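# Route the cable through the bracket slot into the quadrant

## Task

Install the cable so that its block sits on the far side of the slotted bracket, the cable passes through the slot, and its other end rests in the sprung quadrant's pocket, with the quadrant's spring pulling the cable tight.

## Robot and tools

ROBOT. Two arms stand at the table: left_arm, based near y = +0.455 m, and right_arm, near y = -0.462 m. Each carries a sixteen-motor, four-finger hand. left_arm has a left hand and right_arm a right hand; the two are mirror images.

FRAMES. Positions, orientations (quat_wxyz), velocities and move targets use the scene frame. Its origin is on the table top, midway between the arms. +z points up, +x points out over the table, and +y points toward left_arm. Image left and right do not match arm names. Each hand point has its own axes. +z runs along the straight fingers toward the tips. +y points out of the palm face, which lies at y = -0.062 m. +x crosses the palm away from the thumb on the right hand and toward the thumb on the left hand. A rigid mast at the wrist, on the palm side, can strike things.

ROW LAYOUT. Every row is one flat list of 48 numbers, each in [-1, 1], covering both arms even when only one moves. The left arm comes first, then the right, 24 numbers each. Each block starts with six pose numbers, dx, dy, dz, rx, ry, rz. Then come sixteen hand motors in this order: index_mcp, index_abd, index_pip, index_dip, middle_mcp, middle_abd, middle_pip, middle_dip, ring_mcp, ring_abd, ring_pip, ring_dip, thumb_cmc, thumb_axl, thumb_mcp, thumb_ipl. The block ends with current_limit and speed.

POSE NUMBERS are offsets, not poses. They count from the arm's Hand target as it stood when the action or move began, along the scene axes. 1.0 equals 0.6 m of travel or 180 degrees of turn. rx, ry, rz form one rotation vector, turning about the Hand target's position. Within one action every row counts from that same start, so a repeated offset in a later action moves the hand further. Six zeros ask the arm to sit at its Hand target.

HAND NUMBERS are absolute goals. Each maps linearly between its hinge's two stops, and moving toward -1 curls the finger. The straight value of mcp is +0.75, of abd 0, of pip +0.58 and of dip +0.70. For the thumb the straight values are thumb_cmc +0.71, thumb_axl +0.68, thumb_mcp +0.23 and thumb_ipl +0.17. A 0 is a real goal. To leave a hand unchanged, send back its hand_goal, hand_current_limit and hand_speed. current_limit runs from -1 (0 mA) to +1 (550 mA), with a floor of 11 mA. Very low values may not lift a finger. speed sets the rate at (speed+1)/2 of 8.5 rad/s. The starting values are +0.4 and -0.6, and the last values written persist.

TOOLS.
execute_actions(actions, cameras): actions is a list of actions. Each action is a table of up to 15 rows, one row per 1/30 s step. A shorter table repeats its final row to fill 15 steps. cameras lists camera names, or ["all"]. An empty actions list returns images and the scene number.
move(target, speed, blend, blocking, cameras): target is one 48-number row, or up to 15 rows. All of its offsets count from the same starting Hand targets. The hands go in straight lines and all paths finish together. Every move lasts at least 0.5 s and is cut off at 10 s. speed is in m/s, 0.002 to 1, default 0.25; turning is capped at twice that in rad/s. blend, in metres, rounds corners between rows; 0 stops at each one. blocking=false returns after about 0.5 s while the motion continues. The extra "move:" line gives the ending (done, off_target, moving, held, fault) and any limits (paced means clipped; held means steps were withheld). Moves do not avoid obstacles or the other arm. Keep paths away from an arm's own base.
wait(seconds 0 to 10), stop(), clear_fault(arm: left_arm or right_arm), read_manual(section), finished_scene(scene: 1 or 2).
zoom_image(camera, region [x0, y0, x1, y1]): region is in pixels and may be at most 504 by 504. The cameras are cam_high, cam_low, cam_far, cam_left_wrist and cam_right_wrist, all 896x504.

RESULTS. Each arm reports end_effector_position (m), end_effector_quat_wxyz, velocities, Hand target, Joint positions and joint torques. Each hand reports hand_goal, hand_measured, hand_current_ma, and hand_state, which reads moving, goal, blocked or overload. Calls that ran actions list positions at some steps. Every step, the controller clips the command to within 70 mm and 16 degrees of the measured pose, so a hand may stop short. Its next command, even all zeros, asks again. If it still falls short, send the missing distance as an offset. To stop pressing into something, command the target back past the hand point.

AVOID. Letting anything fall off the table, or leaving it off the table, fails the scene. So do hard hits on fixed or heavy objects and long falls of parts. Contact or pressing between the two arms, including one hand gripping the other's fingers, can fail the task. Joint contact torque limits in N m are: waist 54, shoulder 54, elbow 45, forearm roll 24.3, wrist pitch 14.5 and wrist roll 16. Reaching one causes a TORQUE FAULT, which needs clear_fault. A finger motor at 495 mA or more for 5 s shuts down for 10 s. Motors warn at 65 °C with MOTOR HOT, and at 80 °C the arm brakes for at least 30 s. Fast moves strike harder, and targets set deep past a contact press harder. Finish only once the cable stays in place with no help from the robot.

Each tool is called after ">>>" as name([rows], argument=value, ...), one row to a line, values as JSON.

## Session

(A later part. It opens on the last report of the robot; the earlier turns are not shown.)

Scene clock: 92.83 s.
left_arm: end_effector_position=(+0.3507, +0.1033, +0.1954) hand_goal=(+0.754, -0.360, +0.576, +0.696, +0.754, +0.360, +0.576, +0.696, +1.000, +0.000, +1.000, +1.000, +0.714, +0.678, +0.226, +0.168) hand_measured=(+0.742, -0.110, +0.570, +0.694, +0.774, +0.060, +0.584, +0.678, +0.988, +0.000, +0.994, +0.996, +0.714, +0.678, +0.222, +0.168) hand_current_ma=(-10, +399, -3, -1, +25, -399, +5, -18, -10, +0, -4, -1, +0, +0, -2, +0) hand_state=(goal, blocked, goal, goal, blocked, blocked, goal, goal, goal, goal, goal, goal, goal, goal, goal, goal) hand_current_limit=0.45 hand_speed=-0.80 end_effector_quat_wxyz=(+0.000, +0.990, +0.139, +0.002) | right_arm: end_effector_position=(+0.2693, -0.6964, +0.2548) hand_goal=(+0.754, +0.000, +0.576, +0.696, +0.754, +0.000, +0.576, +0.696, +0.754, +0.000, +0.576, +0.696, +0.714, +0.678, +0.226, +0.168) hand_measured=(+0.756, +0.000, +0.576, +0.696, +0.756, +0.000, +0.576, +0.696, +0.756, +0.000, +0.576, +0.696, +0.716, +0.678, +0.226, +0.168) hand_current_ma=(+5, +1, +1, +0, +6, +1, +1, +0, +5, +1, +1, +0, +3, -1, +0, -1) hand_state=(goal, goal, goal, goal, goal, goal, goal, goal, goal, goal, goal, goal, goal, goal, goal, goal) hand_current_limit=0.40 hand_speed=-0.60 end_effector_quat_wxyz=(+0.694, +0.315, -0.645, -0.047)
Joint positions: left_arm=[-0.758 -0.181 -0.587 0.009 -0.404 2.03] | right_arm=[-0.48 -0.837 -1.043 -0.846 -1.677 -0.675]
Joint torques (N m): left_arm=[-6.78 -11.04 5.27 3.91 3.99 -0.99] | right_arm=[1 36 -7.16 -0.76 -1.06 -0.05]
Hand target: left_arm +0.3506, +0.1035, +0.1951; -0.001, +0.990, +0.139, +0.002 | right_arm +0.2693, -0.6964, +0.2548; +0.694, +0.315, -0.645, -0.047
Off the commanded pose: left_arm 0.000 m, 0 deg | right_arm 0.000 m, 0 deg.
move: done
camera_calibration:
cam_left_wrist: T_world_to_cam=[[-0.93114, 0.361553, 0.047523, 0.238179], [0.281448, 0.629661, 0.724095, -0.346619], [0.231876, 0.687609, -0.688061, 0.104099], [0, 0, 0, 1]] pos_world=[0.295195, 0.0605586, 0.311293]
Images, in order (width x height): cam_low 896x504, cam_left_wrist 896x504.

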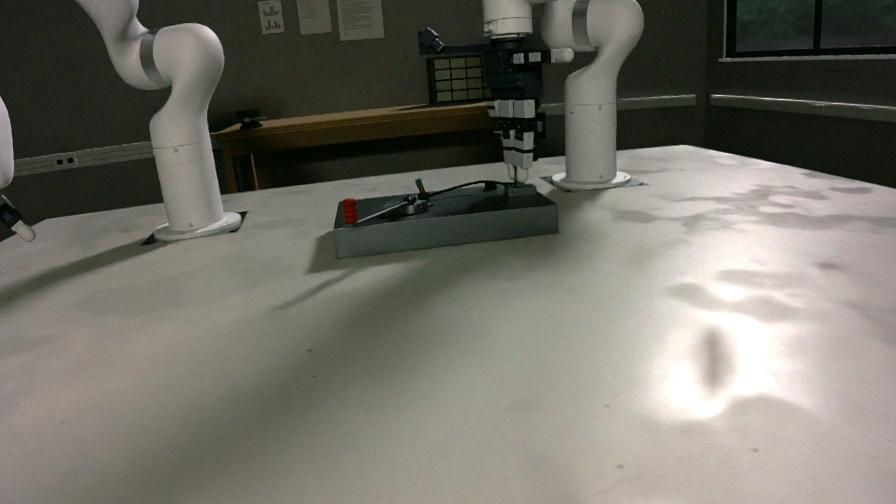

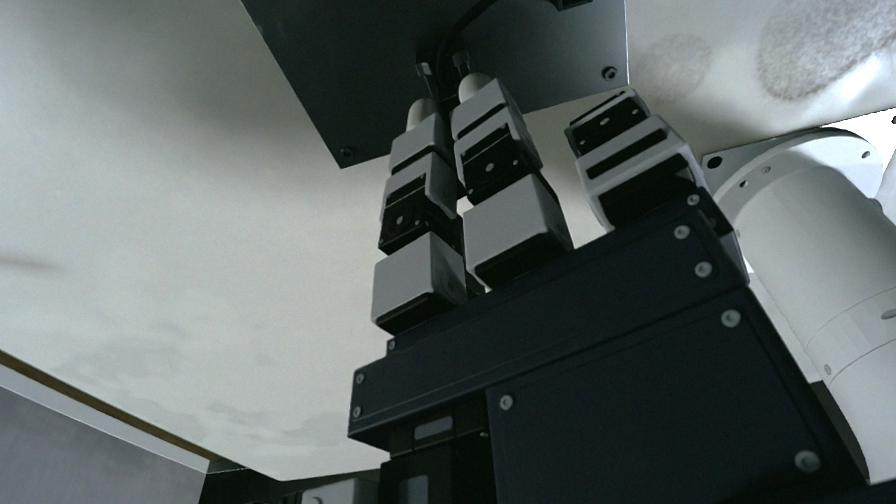

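>>> move([
  [0,0,0.0025,0,0,0,0.754,-0.2,0.576,0.696,0.754,0.16,0.576,0.696,1,0,1,1,0.714,0.678,0.226,0.168,0.45,-0.8,0,0,0,0,0,0,0.754,0,0.576,0.696,0.754,0,0.576,0.696,0.754,0,0.576,0.696,0.714,0.678,0.226,0.168,0.4,-0.6],
  [0,0,0.0025,0,0,0,0.754,-0.08,0.576,0.696,0.754,0.03,0.576,0.696,1,0,1,1,0.714,0.678,0.226,0.168,0.45,-0.9,0,0,0,0,0,0,0.754,0,0.576,0.696,0.754,0,0.576,0.696,0.754,0,0.576,0.696,0.714,0.678,0.226,0.168,0.4,-0.6],
], speed=0.02, cameras=["cam_low","cam_left_wrist","cam_far"])

>>> zoom_image(camera="cam_left_wrist", region=[390, 10, 490, 110])

>>> zoom_image(camera="cam_low", region=[480, 140, 560, 220])

Scene clock: 98.20 s.
left_arm: end_effector_position=(+0.3506, +0.1035, +0.1966) hand_goal=(+0.754, -0.080, +0.576, +0.696, +0.754, +0.030, +0.576, +0.696, +1.000, +0.000, +1.000, +1.000, +0.714, +0.678, +0.226, +0.168) hand_measured=(+0.744, -0.080, +0.570, +0.694, +0.772, +0.044, +0.580, +0.692, +0.988, +0.000, +0.994, +0.996, +0.714, +0.678, +0.222, +0.168) hand_current_ma=(-9, +0, -3, -1, +19, +10, +2, -2, -10, +0, -4, -1, +0, +0, -2, +0) hand_state=(goal, goal, goal, goal, goal, goal, goal, goal, goal, goal, goal, goal, goal, goal, goal, goal) hand_current_limit=0.45 hand_speed=-0.90 end_effector_quat_wxyz=(-0.001, +0.990, +0.139, +0.002) | right_arm: end_effector_position=(+0.2693, -0.6964, +0.2548) hand_goal=(+0.754, +0.000, +0.576, +0.696, +0.754, +0.000, +0.576, +0.696, +0.754, +0.000, +0.576, +0.696, +0.714, +0.678, +0.226, +0.168) hand_measured=(+0.756, +0.000, +0.576, +0.696, +0.756, +0.000, +0.576, +0.696, +0.756, +0.000, +0.576, +0.696, +0.716, +0.678, +0.226, +0.168) hand_current_ma=(+5, +1, +1, +0, +6, +1, +1, +0, +5, +1, +1, +0, +3, -1, +0, -1) hand_state=(goal, goal, goal, goal, goal, goal, goal, goal, goal, goal, goal, goal, goal, goal, goal, goal) hand_current_limit=0.40 hand_speed=-0.60 end_effector_quat_wxyz=(+0.694, +0.315, -0.645, -0.047)
Joint positions: left_arm=[-0.758 -0.178 -0.587 0.009 -0.408 2.03] | right_arm=[-0.48 -0.837 -1.043 -0.846 -1.677 -0.675]
Joint torques (N m): left_arm=[9.31 23.67 -16.37 -1.01 -2.13 0.5] | right_arm=[-1.01 35.81 -7.16 -0.54 -1.28 -0.01]
Hand target: left_arm +0.3506, +0.1035, +0.1966; -0.001, +0.990, +0.139, +0.002 | right_arm +0.2693, -0.6964, +0.2548; +0.694, +0.315, -0.645, -0.047
Off the commanded pose: left_arm 0.000 m, 0 deg | right_arm 0.000 m, 0 deg.
move: done
camera_calibration:
cam_left_wrist: T_world_to_cam=[[-0.931218, 0.361288, 0.0479975, 0.237976], [0.281526, 0.629409, 0.724284, -0.347618], [0.231465, 0.687979, -0.687829, 0.104882], [0, 0, 0, 1]] pos_world=[0.295194, 0.0606603, 0.312493]
Images, in order (width x height): cam_low 896x504, cam_far 896x504, cam_left_wrist 896x504.

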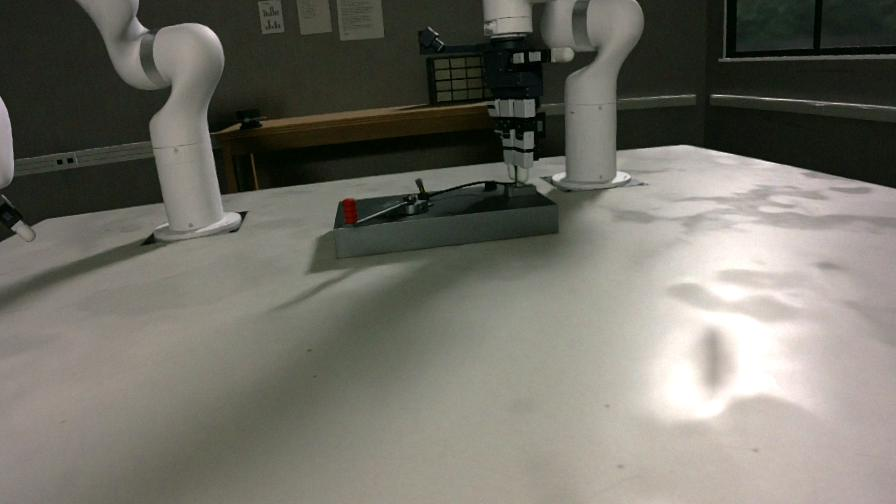

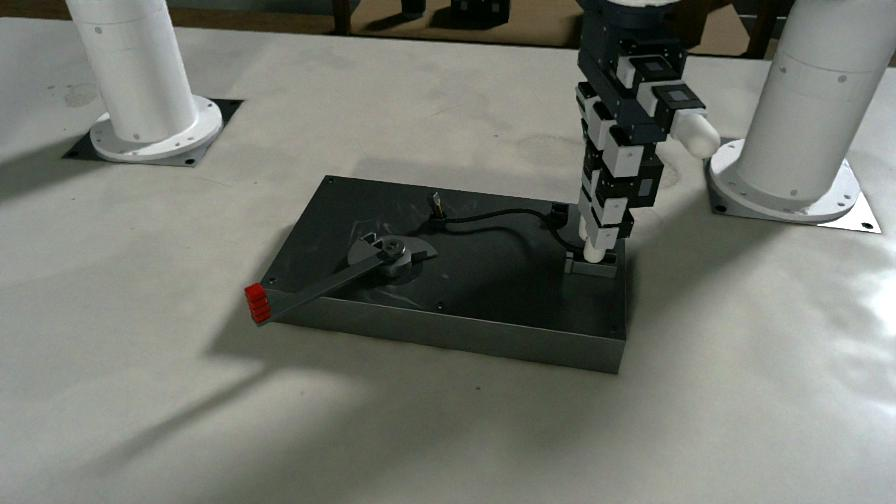

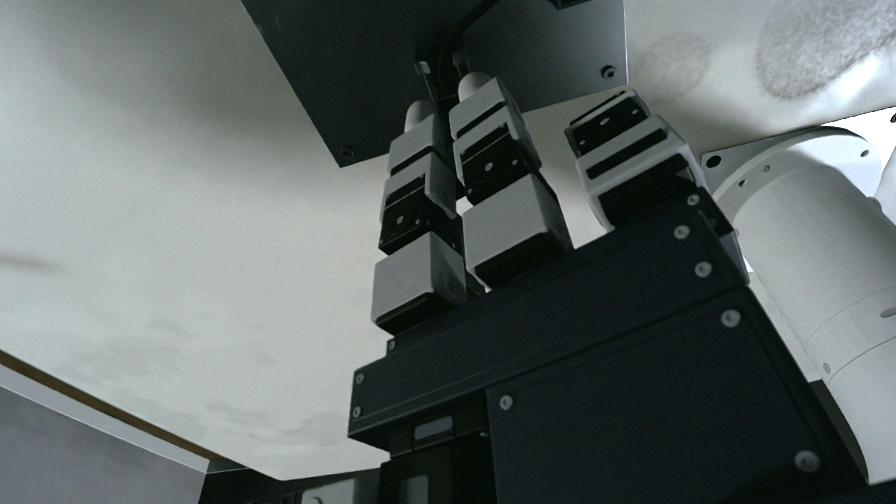

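Scaled by 5.040 from the camera's 896x504 image, which has a finer 1280x720 frame.

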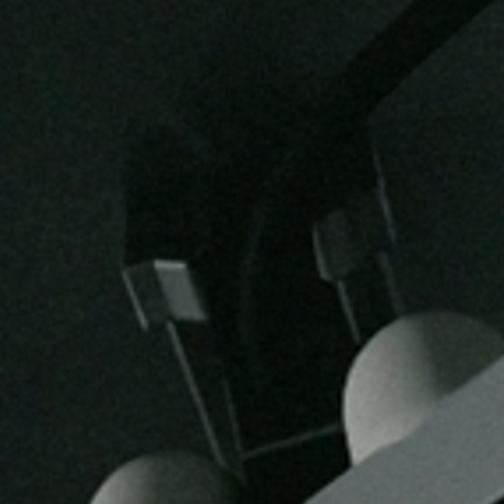

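Scaled by 6.300 from the camera's 896x504 image, which has a finer 1280x720 frame.

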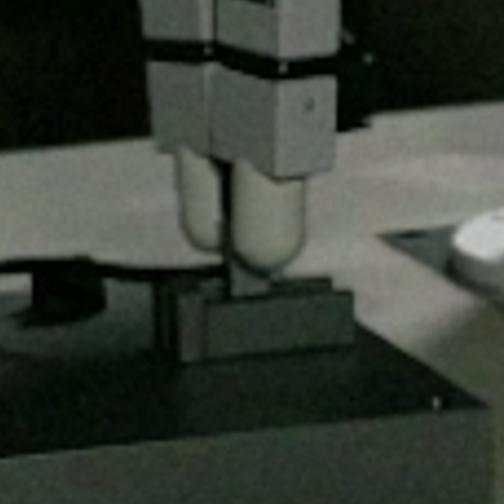

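>>> move([
  [0,0,0,0,0,0,0.754,-0.05,0.576,0.696,0.754,0.01,0.576,0.696,1,0,1,1,0.714,0.678,0.226,0.168,0.45,-0.9,0,0,0,0,0,0,0.754,0,0.576,0.696,0.754,0,0.576,0.696,0.754,0,0.576,0.696,0.714,0.678,0.226,0.168,0.4,-0.6],
  [0,0,0.0167,0,0,0,0.754,-0.05,0.576,0.696,0.754,0.01,0.576,0.696,1,0,1,1,0.714,0.678,0.226,0.168,0.45,-0.9,0,0,0,0,0,0,0.754,0,0.576,0.696,0.754,0,0.576,0.696,0.754,0,0.576,0.696,0.714,0.678,0.226,0.168,0.4,-0.6],
], speed=0.03, cameras=["cam_low","cam_left_wrist","cam_far"])

>>> zoom_image(camera="cam_left_wrist", region=[390, 10, 490, 110])

>>> zoom_image(camera="cam_low", region=[480, 140, 560, 220])

>>> zoom_image(camera="cam_far", region=[540, 200, 640, 300])

Scene clock: 100.60 s.
left_arm: end_effector_position=(+0.3506, +0.1035, +0.2065) hand_goal=(+0.754, -0.050, +0.576, +0.696, +0.754, +0.010, +0.576, +0.696, +1.000, +0.000, +1.000, +1.000, +0.714, +0.678, +0.226, +0.168) hand_measured=(+0.750, -0.054, +0.572, +0.694, +0.756, +0.012, +0.578, +0.694, +0.988, +0.000, +0.994, +0.996, +0.714, +0.678, +0.222, +0.168) hand_current_ma=(-3, -1, -1, -1, +1, +1, +1, -1, -10, +0, -4, -1, +0, +0, -2, +0) hand_state=(goal, goal, goal, goal, goal, goal, goal, goal, goal, goal, goal, goal, goal, goal, goal, goal) hand_current_limit=0.45 hand_speed=-0.90 end_effector_quat_wxyz=(-0.001, +0.990, +0.139, +0.002) | right_arm: end_effector_position=(+0.2693, -0.6964, +0.2548) hand_goal=(+0.754, +0.000, +0.576, +0.696, +0.754, +0.000, +0.576, +0.696, +0.754, +0.000, +0.576, +0.696, +0.714, +0.678, +0.226, +0.168) hand_measured=(+0.756, +0.000, +0.576, +0.696, +0.756, +0.000, +0.576, +0.696, +0.756, +0.000, +0.576, +0.696, +0.716, +0.678, +0.226, +0.168) hand_current_ma=(+5, +1, +1, +0, +6, +1, +1, +0, +5, +1, +1, +0, +3, -1, +0, -1) hand_state=(goal, goal, goal, goal, goal, goal, goal, goal, goal, goal, goal, goal, goal, goal, goal, goal) hand_current_limit=0.40 hand_speed=-0.60 end_effector_quat_wxyz=(+0.694, +0.315, -0.645, -0.047)
Joint positions: left_arm=[-0.758 -0.155 -0.591 0.008 -0.435 2.031] | right_arm=[-0.48 -0.837 -1.043 -0.846 -1.677 -0.675]
Joint torques (N m): left_arm=[-7.79 23.59 -16.96 -3.6 -2.18 0.79] | right_arm=[0.95 36.09 -6.53 -0.77 -1.14 0.04]
Hand target: left_arm +0.3506, +0.1035, +0.2066; -0.001, +0.990, +0.139, +0.002 | right_arm +0.2693, -0.6964, +0.2548; +0.694, +0.315, -0.645, -0.047
Off the commanded pose: left_arm 0.000 m, 0 deg | right_arm 0.000 m, 0 deg.
move: done
camera_calibration:
cam_left_wrist: T_world_to_cam=[[-0.931192, 0.361346, 0.0480651, 0.237467], [0.281612, 0.629375, 0.72428, -0.354811], [0.231465, 0.687979, -0.687829, 0.111691], [0, 0, 0, 1]] pos_world=[0.295194, 0.0606603, 0.322393]
Images, in order (width x height): cam_low 896x504, cam_far 896x504, cam_left_wrist 896x504.

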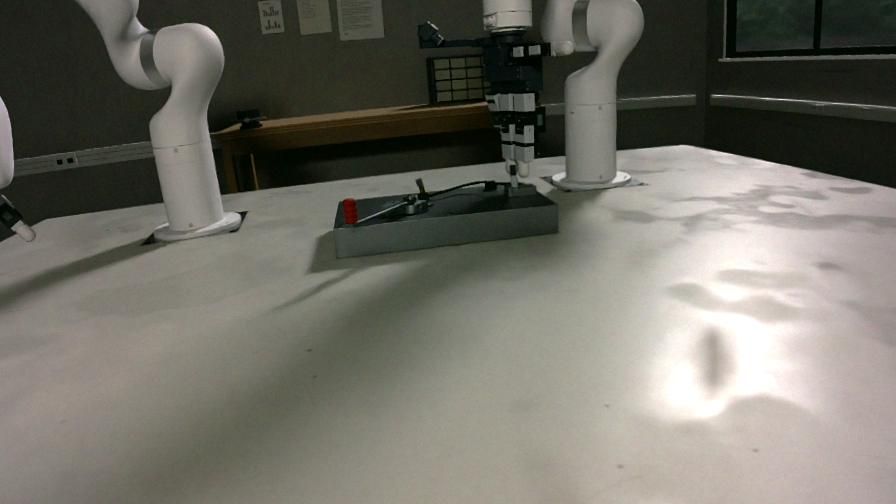

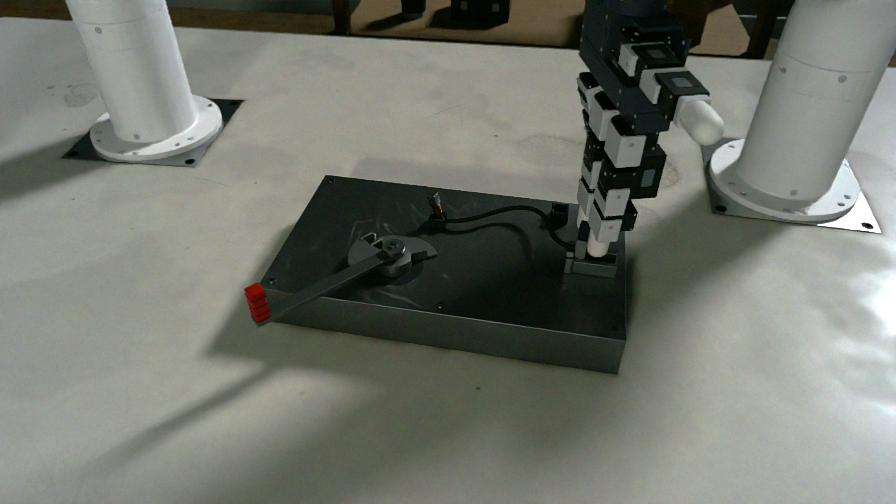

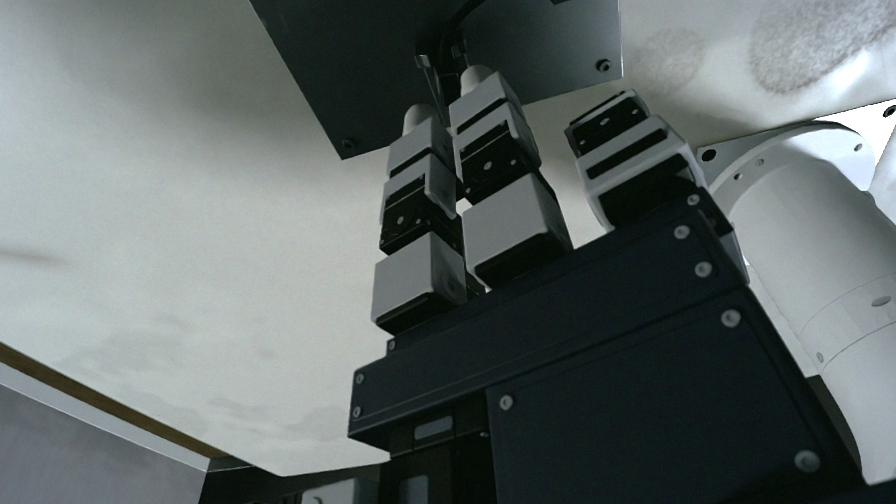

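Scaled by 5.040 from the camera's 896x504 image, which has a finer 1280x720 frame.

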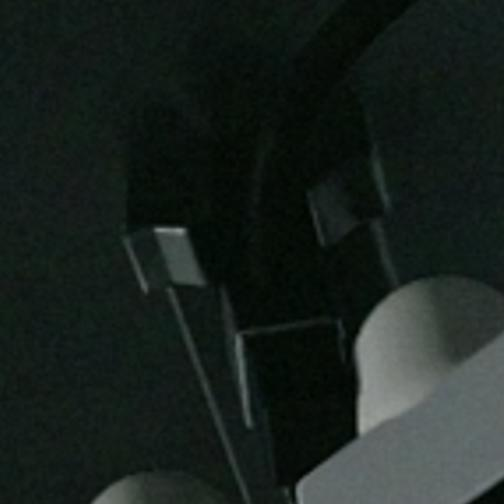

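Scaled by 6.300 from the camera's 896x504 image, which has a finer 1280x720 frame.

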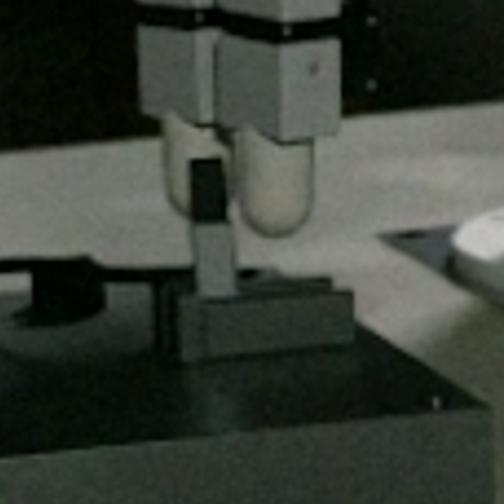

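Scaled by 5.040 from the camera's 896x504 image, which has a finer 1280x720 frame.

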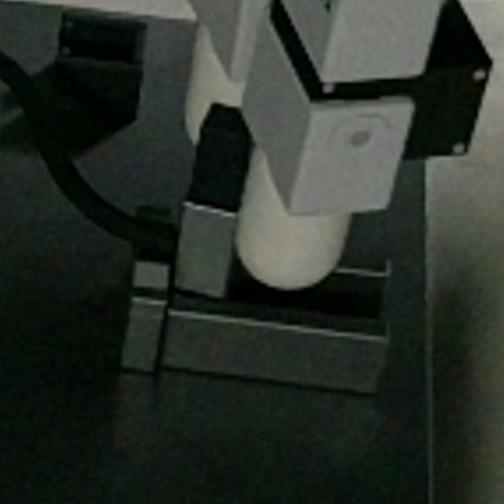

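>>> zoom_image(camera="cam_left_wrist", region=[405, 40, 475, 110])

>>> zoom_image(camera="cam_far", region=[555, 205, 625, 275])

>>> zoom_image(camera="cam_low", region=[490, 150, 550, 210])

Scaled by 7.200 from the camera's 896x504 image, which has a finer 1280x720 frame.

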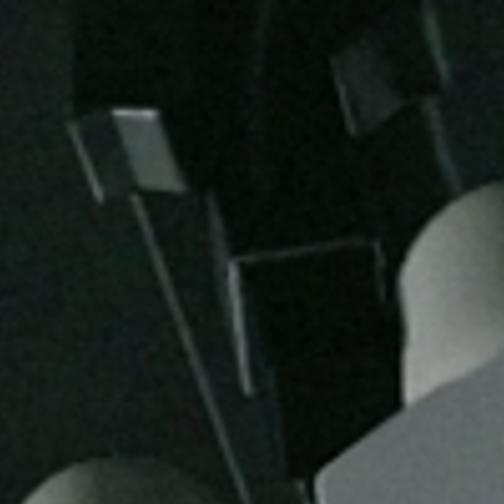

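Scaled by 7.200 from the camera's 896x504 image, which has a finer 1280x720 frame.

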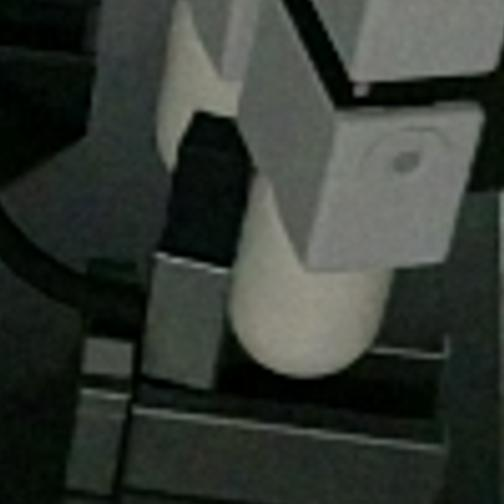

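Scaled by 8.400 from the camera's 896x504 image, which has a finer 1280x720 frame.

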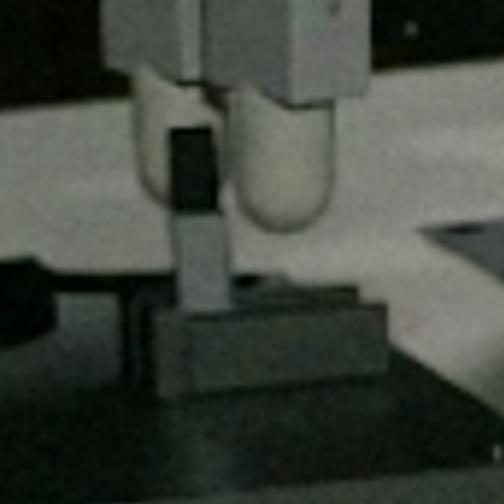

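>>> move(target=[0.005,0.02,0.0833,0,0,0,0.754,0.05,0.576,0.696,0.754,-0.05,0.576,0.696,1,0,1,1,0.714,0.678,0.226,0.168,0.45,-0.6,0,0,0,0,0,0,0.754,0,0.576,0.696,0.754,0,0.576,0.696,0.754,0,0.576,0.696,0.714,0.678,0.226,0.168,0.4,-0.6], speed=0.1, cameras=["cam_low","cam_left_wrist","cam_far","cam_high"])

>>> zoom_image(camera="cam_left_wrist", region=[380, 0, 500, 120])

>>> zoom_image(camera="cam_far", region=[550, 200, 630, 280])

>>> zoom_image(camera="cam_low", region=[490, 150, 550, 210])

Scene clock: 111.97 s.
left_arm: end_effector_position=(+0.3536, +0.1155, +0.2565) hand_goal=(+0.754, +0.050, +0.576, +0.696, +0.754, -0.050, +0.576, +0.696, +1.000, +0.000, +1.000, +1.000, +0.714, +0.678, +0.226, +0.168) hand_measured=(+0.750, +0.046, +0.572, +0.694, +0.756, -0.046, +0.578, +0.694, +0.988, +0.000, +0.994, +0.996, +0.714, +0.678, +0.222, +0.168) hand_current_ma=(-3, -1, -1, -1, +0, +1, +1, -1, -10, +0, -4, -1, +0, +0, -2, +0) hand_state=(goal, goal, goal, goal, goal, goal, goal, goal, goal, goal, goal, goal, goal, goal, goal, goal) hand_current_limit=0.45 hand_speed=-0.60 end_effector_quat_wxyz=(-0.001, +0.990, +0.139, +0.002) | right_arm: end_effector_position=(+0.2693, -0.6964, +0.2548) hand_goal=(+0.754, +0.000, +0.576, +0.696, +0.754, +0.000, +0.576, +0.696, +0.754, +0.000, +0.576, +0.696, +0.714, +0.678, +0.226, +0.168) hand_measured=(+0.756, +0.000, +0.576, +0.696, +0.756, +0.000, +0.576, +0.696, +0.756, +0.000, +0.576, +0.696, +0.716, +0.678, +0.226, +0.168) hand_current_ma=(+5, +1, +1, +0, +6, +1, +1, +0, +5, +1, +1, +0, +3, -1, +0, -1) hand_state=(goal, goal, goal, goal, goal, goal, goal, goal, goal, goal, goal, goal, goal, goal, goal, goal) hand_current_limit=0.40 hand_speed=-0.60 end_effector_quat_wxyz=(+0.694, +0.315, -0.645, -0.047)
Joint positions: left_arm=[-0.73 -0.034 -0.605 0.006 -0.57 2.061] | right_arm=[-0.48 -0.837 -1.043 -0.846 -1.677 -0.675]
Joint torques (N m): left_arm=[12.06 21.74 -18.56 -3.74 -2.31 0.79] | right_arm=[0.02 35.13 -7.46 -0.98 -1.2 -0.06]
Hand target: left_arm +0.3536, +0.1155, +0.2566; -0.001, +0.990, +0.139, +0.002 | right_arm +0.2693, -0.6964, +0.2548; +0.694, +0.315, -0.645, -0.047
Off the commanded pose: left_arm 0.000 m, 0 deg | right_arm 0.000 m, 0 deg.
move: done
camera_calibration:
cam_left_wrist: T_world_to_cam=[[-0.931182, 0.361369, 0.0480915, 0.233507], [0.281646, 0.629362, 0.724278, -0.399431], [0.231465, 0.68798, -0.687829, 0.137132], [0, 0, 0, 1]] pos_world=[0.298194, 0.0726603, 0.372393]
Images, in order (width x height): cam_high 896x504, cam_low 896x504, cam_far 896x504, cam_left_wrist 896x504.

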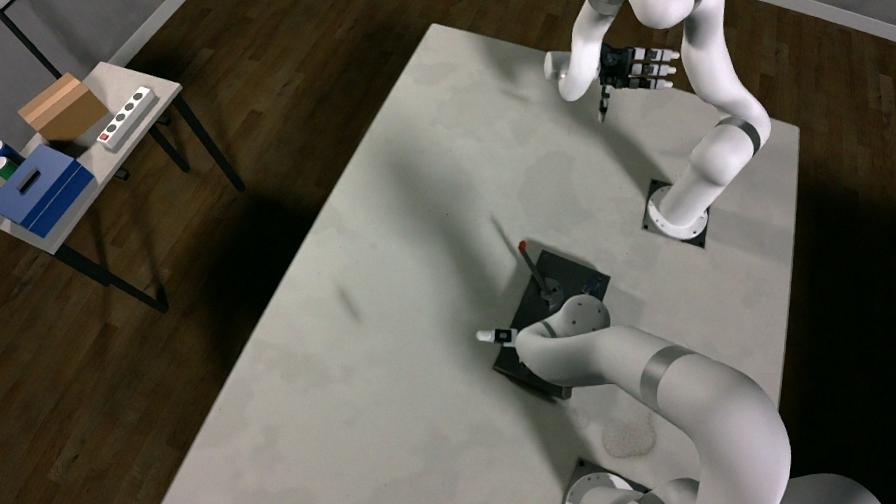

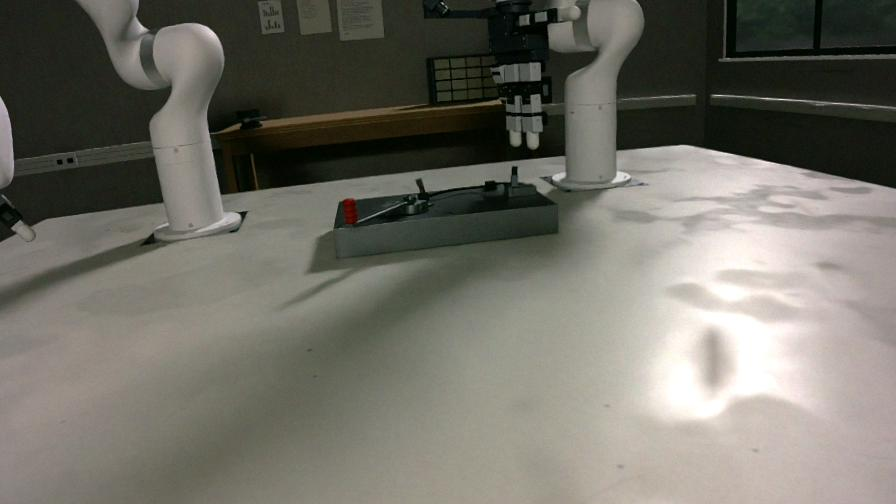

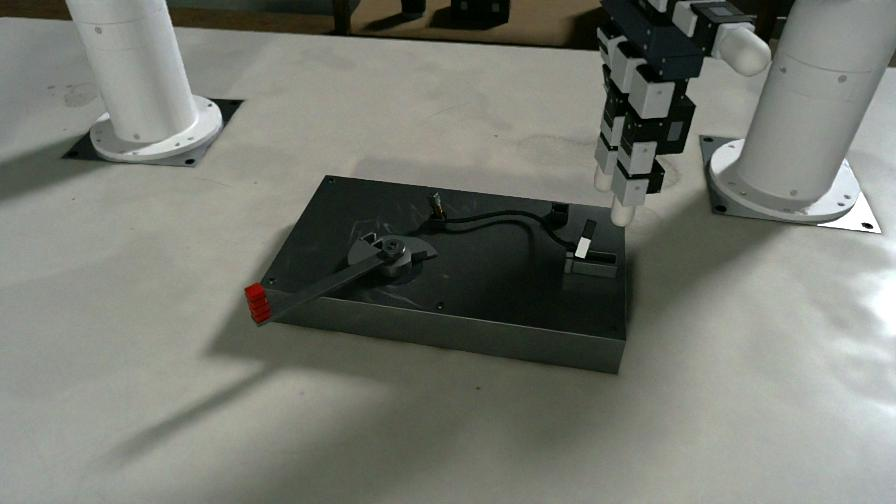

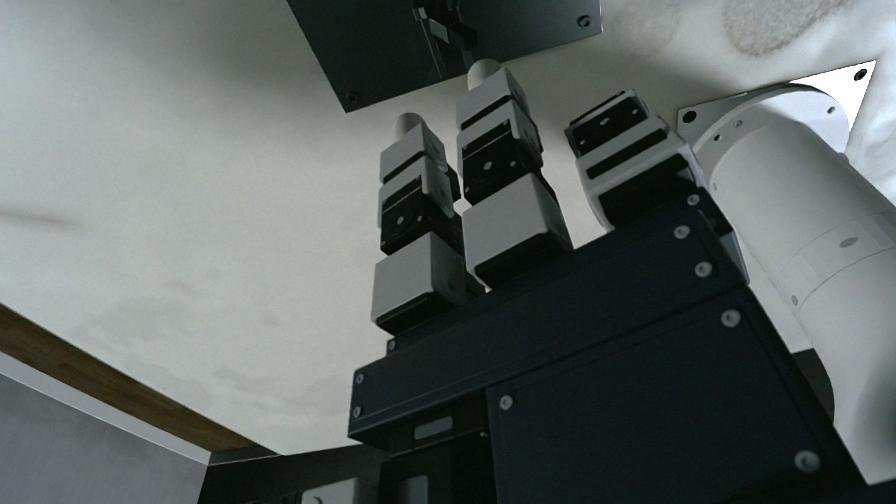

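Scaled by 4.200 from the camera's 896x504 image, which has a finer 1280x720 frame.

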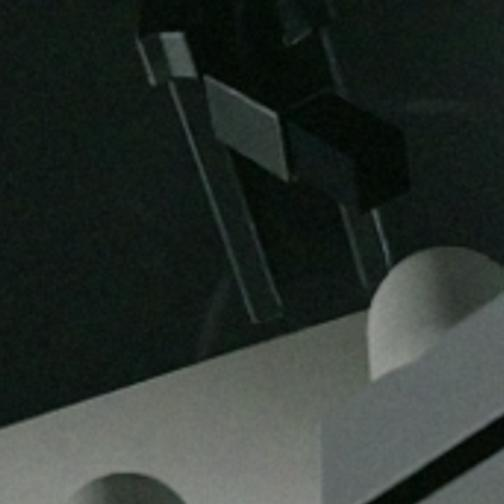

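Scaled by 6.300 from the camera's 896x504 image, which has a finer 1280x720 frame.

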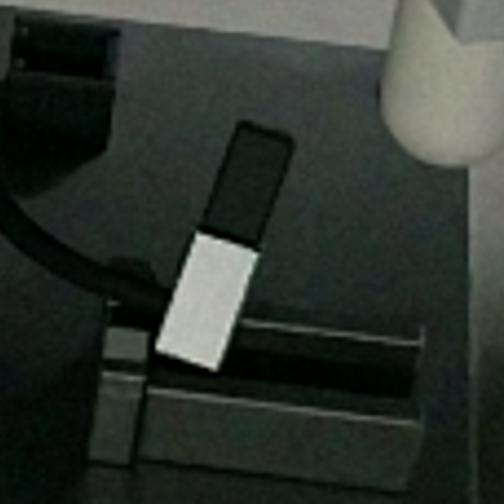

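Scaled by 8.400 from the camera's 896x504 image, which has a finer 1280x720 frame.

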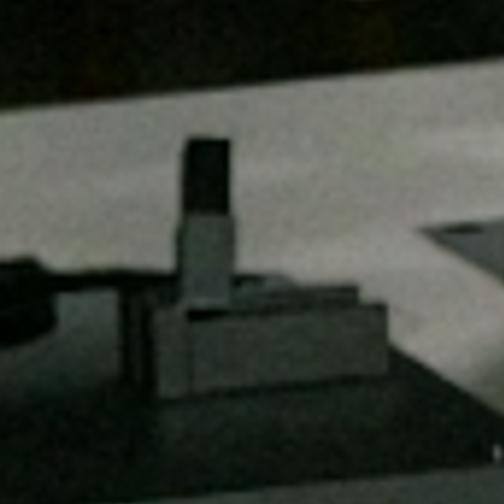

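>>> move([
  [-0.0853,-0.0287,0,0,0,-0.1167,0.754,0.08,0.576,0.696,0.754,-0.08,0.576,0.696,1,0,1,1,0.714,0.678,0.226,0.168,0.45,-0.6,0,0,0,0,0,0,0.754,0,0.576,0.696,0.754,0,0.576,0.696,0.754,0,0.576,0.696,0.714,0.678,0.226,0.168,0.4,-0.6],
  [-0.0853,-0.0287,-0.0743,0,0,-0.1167,0.754,0.08,0.576,0.696,0.754,-0.08,0.576,0.696,1,0,1,1,0.714,0.678,0.226,0.168,0.45,-0.6,0,0,0,0,0,0,0.754,0,0.576,0.696,0.754,0,0.576,0.696,0.754,0,0.576,0.696,0.714,0.678,0.226,0.168,0.4,-0.6],
], speed=0.08, cameras=["cam_low","cam_left_wrist","cam_far"])

>>> zoom_image(camera="cam_left_wrist", region=[390, 10, 510, 130])

>>> zoom_image(camera="cam_far", region=[550, 200, 630, 280])

>>> zoom_image(camera="cam_low", region=[490, 140, 560, 210])

Scene clock: 121.73 s.
left_arm: end_effector_position=(+0.3024, +0.0983, +0.2121) hand_goal=(+0.754, +0.080, +0.576, +0.696, +0.754, -0.080, +0.576, +0.696, +1.000, +0.000, +1.000, +1.000, +0.714, +0.678, +0.226, +0.168) hand_measured=(+0.750, +0.076, +0.572, +0.694, +0.756, -0.076, +0.578, +0.694, +0.988, +0.000, +0.994, +0.996, +0.714, +0.678, +0.222, +0.168) hand_current_ma=(-3, -1, -1, -1, +0, +1, +1, -1, -10, +0, -4, -1, +0, +0, -2, +0) hand_state=(goal, goal, goal, goal, goal, goal, goal, goal, goal, goal, goal, goal, goal, goal, goal, goal) hand_current_limit=0.45 hand_speed=-0.60 end_effector_quat_wxyz=(+0.000, +0.999, -0.044, +0.002) | right_arm: end_effector_position=(+0.2693, -0.6964, +0.2548) hand_goal=(+0.754, +0.000, +0.576, +0.696, +0.754, +0.000, +0.576, +0.696, +0.754, +0.000, +0.576, +0.696, +0.714, +0.678, +0.226, +0.168) hand_measured=(+0.756, +0.000, +0.576, +0.696, +0.756, +0.000, +0.576, +0.696, +0.756, +0.000, +0.576, +0.696, +0.716, +0.678, +0.226, +0.168) hand_current_ma=(+5, +1, +1, +0, +6, +1, +1, +0, +5, +1, +1, +0, +3, -1, +0, -1) hand_state=(goal, goal, goal, goal, goal, goal, goal, goal, goal, goal, goal, goal, goal, goal, goal, goal) hand_current_limit=0.40 hand_speed=-0.60 end_effector_quat_wxyz=(+0.694, +0.315, -0.645, -0.047)
Joint positions: left_arm=[-0.784 -0.104 -0.549 0.007 -0.443 2.373] | right_arm=[-0.48 -0.837 -1.043 -0.846 -1.677 -0.675]
Joint torques (N m): left_arm=[-7.69 2.96 -6.25 2.61 2.6 -0.91] | right_arm=[-0.06 35.17 -7.06 -0.87 -1.17 0.01]
Hand target: left_arm +0.3024, +0.0983, +0.2120; +0.000, +0.999, -0.044, +0.002 | right_arm +0.2693, -0.6964, +0.2548; +0.694, +0.315, -0.645, -0.047
Off the commanded pose: left_arm 0.000 m, 0 deg | right_arm 0.000 m, 0 deg.
move: done
camera_calibration:
cam_left_wrist: T_world_to_cam=[[-0.739761, 0.671159, 0.0479469, 0.105978], [0.488455, 0.48664, 0.724289, -0.390505], [0.46278, 0.559221, -0.687828, 0.0730356], [0, 0, 0, 1]] pos_world=[0.235343, 0.0780638, 0.327993]
Images, in order (width x height): cam_low 896x504, cam_far 896x504, cam_left_wrist 896x504.

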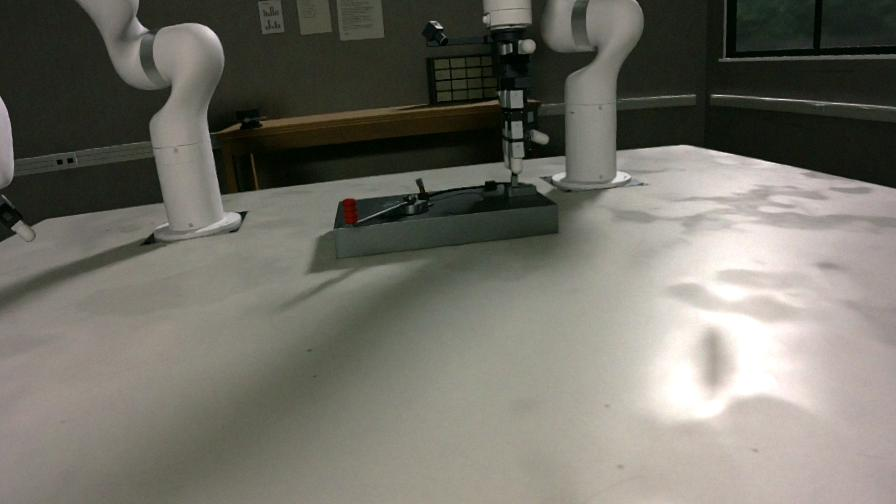

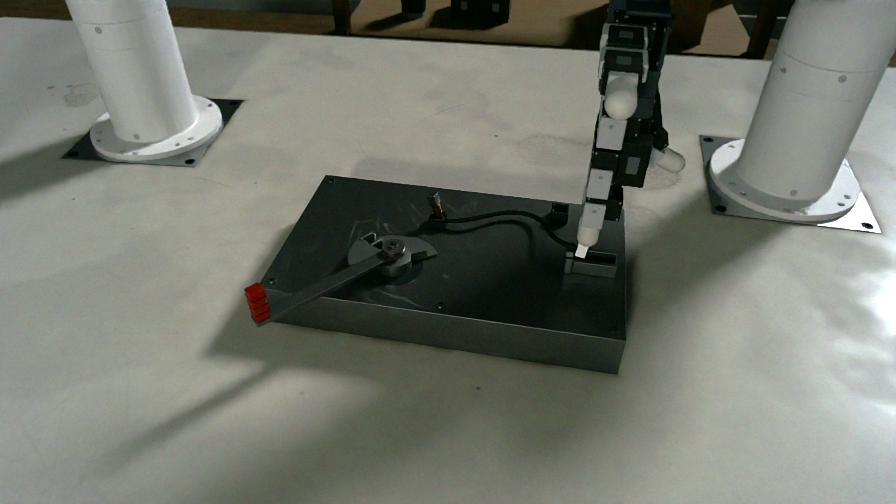

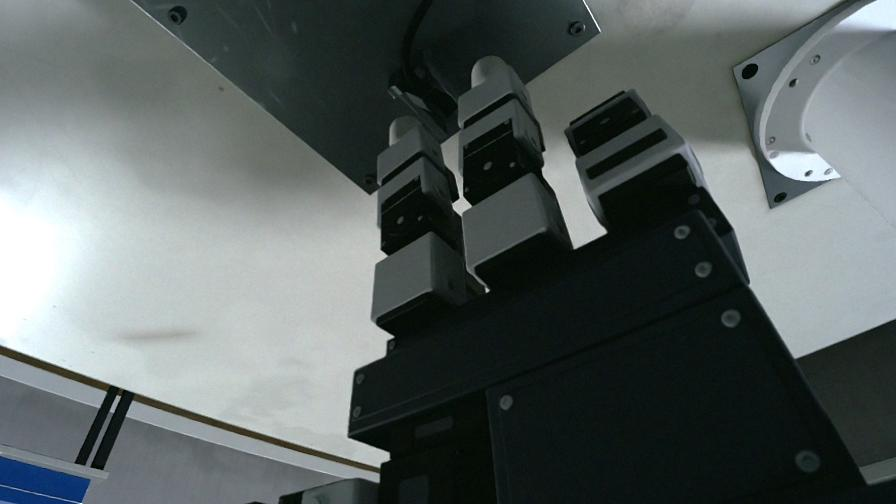

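Scaled by 4.200 from the camera's 896x504 image, which has a finer 1280x720 frame.

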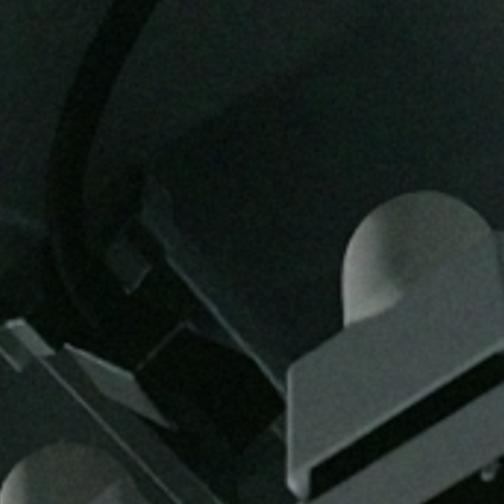

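Scaled by 6.300 from the camera's 896x504 image, which has a finer 1280x720 frame.

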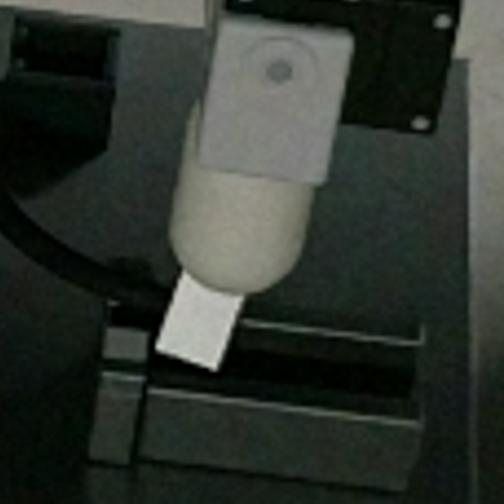

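Scaled by 7.200 from the camera's 896x504 image, which has a finer 1280x720 frame.

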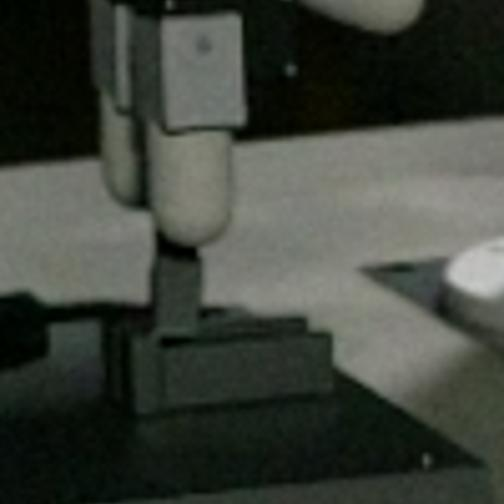

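>>> move([
  [0,0.0067,0,0,0,0,0.754,0.08,0.576,0.696,0.754,-0.08,0.576,0.696,1,0,1,1,0.714,0.678,0.226,0.168,0.45,-0.6,0,0,0,0,0,0,0.754,0,0.576,0.696,0.754,0,0.576,0.696,0.754,0,0.576,0.696,0.714,0.678,0.226,0.168,0.4,-0.6],
  [0,0.0067,0,0,0,0,0.754,-0.12,0.576,0.696,0.754,0.12,0.576,0.696,1,0,1,1,0.714,0.678,0.226,0.168,0.45,-0.9,0,0,0,0,0,0,0.754,0,0.576,0.696,0.754,0,0.576,0.696,0.754,0,0.576,0.696,0.714,0.678,0.226,0.168,0.4,-0.6],
], speed=0.08, cameras=["cam_low","cam_left_wrist","cam_far"])

>>> zoom_image(camera="cam_left_wrist", region=[390, 10, 510, 130])

>>> zoom_image(camera="cam_far", region=[550, 200, 630, 280])

>>> zoom_image(camera="cam_low", region=[490, 140, 560, 210])

Scene clock: 124.90 s.
left_arm: end_effector_position=(+0.3024, +0.1023, +0.2120) hand_goal=(+0.754, -0.120, +0.576, +0.696, +0.754, +0.120, +0.576, +0.696, +1.000, +0.000, +1.000, +1.000, +0.714, +0.678, +0.226, +0.168) hand_measured=(+0.750, -0.094, +0.574, +0.694, +0.756, +0.094, +0.578, +0.694, +0.988, +0.000, +0.994, +0.996, +0.714, +0.678, +0.222, +0.168) hand_current_ma=(-2, +26, -1, -1, +0, -26, +1, -1, -10, +0, -4, -1, +0, +0, -2, +0) hand_state=(goal, blocked, goal, goal, goal, blocked, goal, goal, goal, goal, goal, goal, goal, goal, goal, goal) hand_current_limit=0.45 hand_speed=-0.90 end_effector_quat_wxyz=(+0.000, +0.999, -0.044, +0.002) | right_arm: end_effector_position=(+0.2693, -0.6964, +0.2548) hand_goal=(+0.754, +0.000, +0.576, +0.696, +0.754, +0.000, +0.576, +0.696, +0.754, +0.000, +0.576, +0.696, +0.714, +0.678, +0.226, +0.168) hand_measured=(+0.756, +0.000, +0.576, +0.696, +0.756, +0.000, +0.576, +0.696, +0.756, +0.000, +0.576, +0.696, +0.716, +0.678, +0.226, +0.168) hand_current_ma=(+5, +1, +1, +0, +6, +1, +1, +0, +5, +1, +1, +0, +3, -1, +0, -1) hand_state=(goal, goal, goal, goal, goal, goal, goal, goal, goal, goal, goal, goal, goal, goal, goal, goal) hand_current_limit=0.40 hand_speed=-0.60 end_effector_quat_wxyz=(+0.694, +0.315, -0.645, -0.047)
Joint positions: left_arm=[-0.776 -0.097 -0.541 0.007 -0.442 2.38] | right_arm=[-0.48 -0.837 -1.043 -0.846 -1.677 -0.675]
Joint torques (N m): left_arm=[11.89 24.04 -6.47 -0.98 2.43 0.66] | right_arm=[-0.32 36.68 -7.16 -1.07 -1.18 0.07]
Hand target: left_arm +0.3024, +0.1023, +0.2120; +0.000, +0.999, -0.044, +0.002 | right_arm +0.2693, -0.6964, +0.2548; +0.694, +0.315, -0.645, -0.047
Off the commanded pose: left_arm 0.000 m, 0 deg | right_arm 0.000 m, 0 deg.
move: done
camera_calibration:
cam_left_wrist: T_world_to_cam=[[-0.739693, 0.671227, 0.0480494, 0.103176], [0.488559, 0.486544, 0.724283, -0.392442], [0.46278, 0.559221, -0.687827, 0.0706736], [0, 0, 0, 1]] pos_world=[0.235343, 0.0821639, 0.327893]
Images, in order (width x height): cam_low 896x504, cam_far 896x504, cam_left_wrist 896x504.

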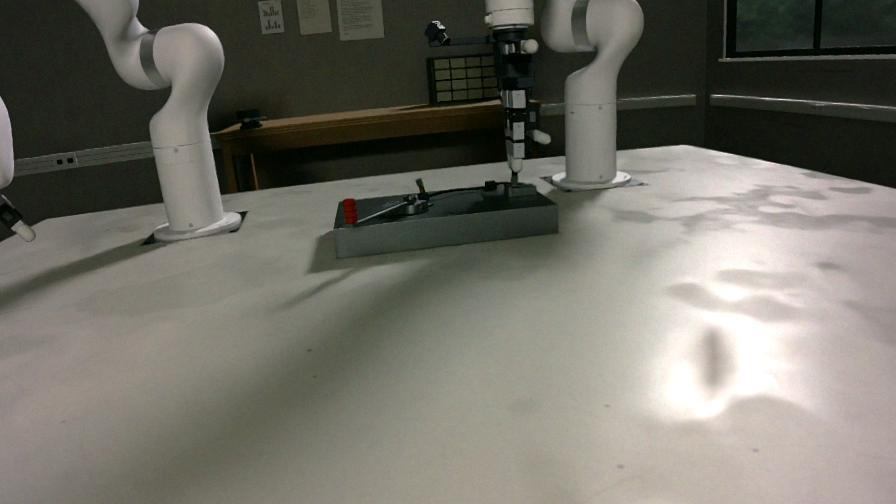

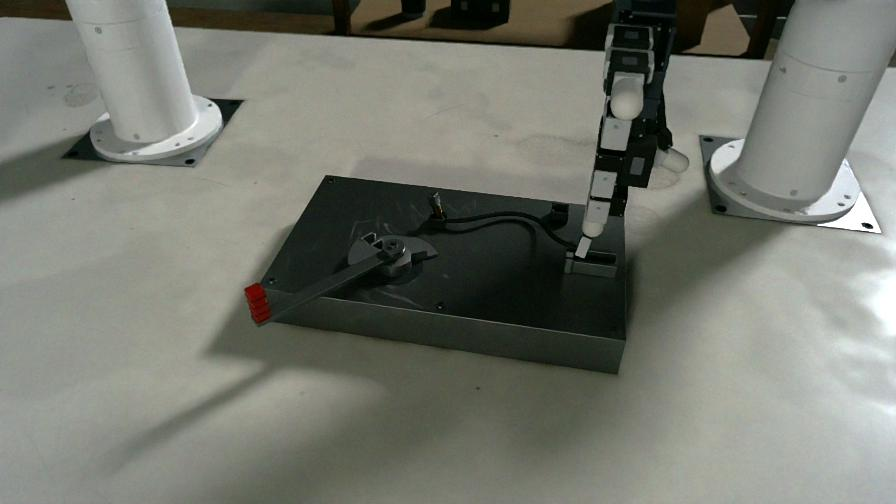

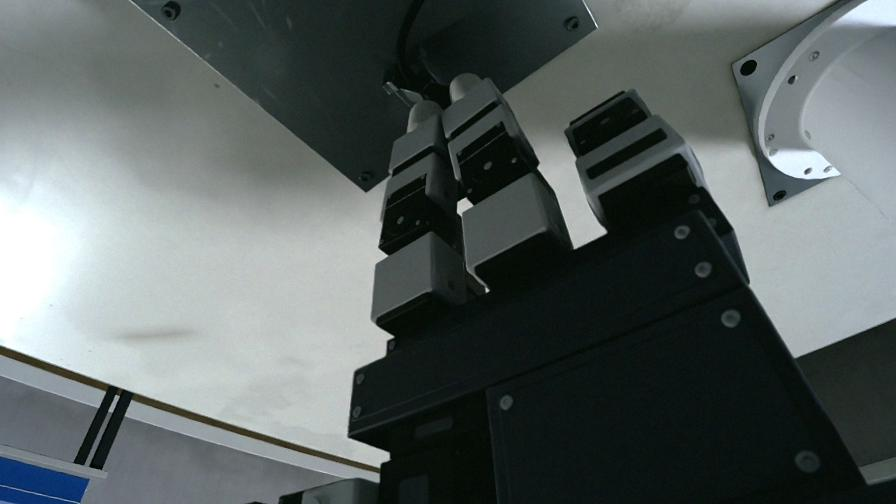

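Scaled by 4.200 from the camera's 896x504 image, which has a finer 1280x720 frame.

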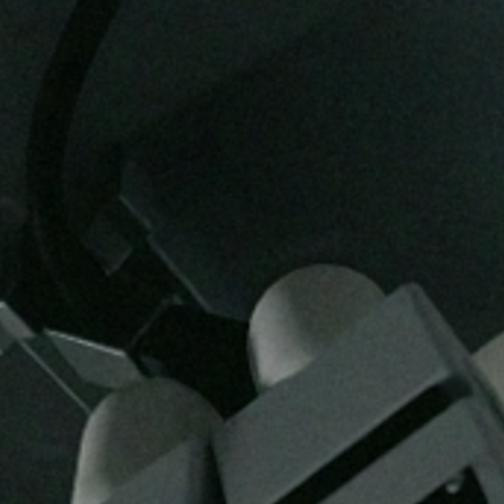

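Scaled by 6.300 from the camera's 896x504 image, which has a finer 1280x720 frame.

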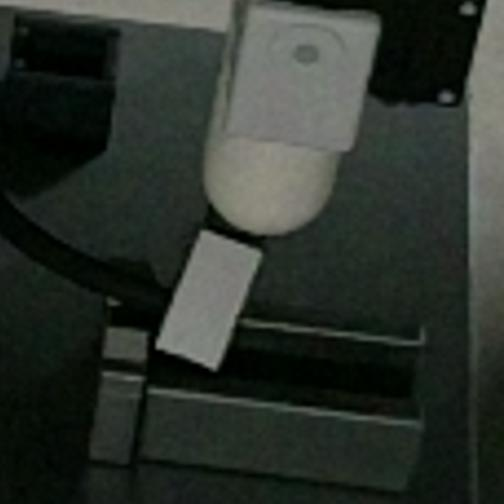

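Scaled by 7.200 from the camera's 896x504 image, which has a finer 1280x720 frame.

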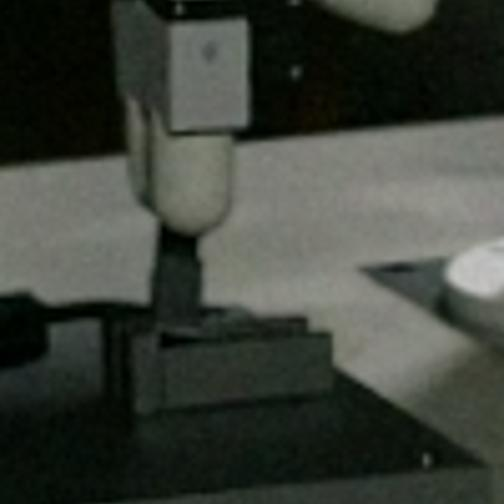

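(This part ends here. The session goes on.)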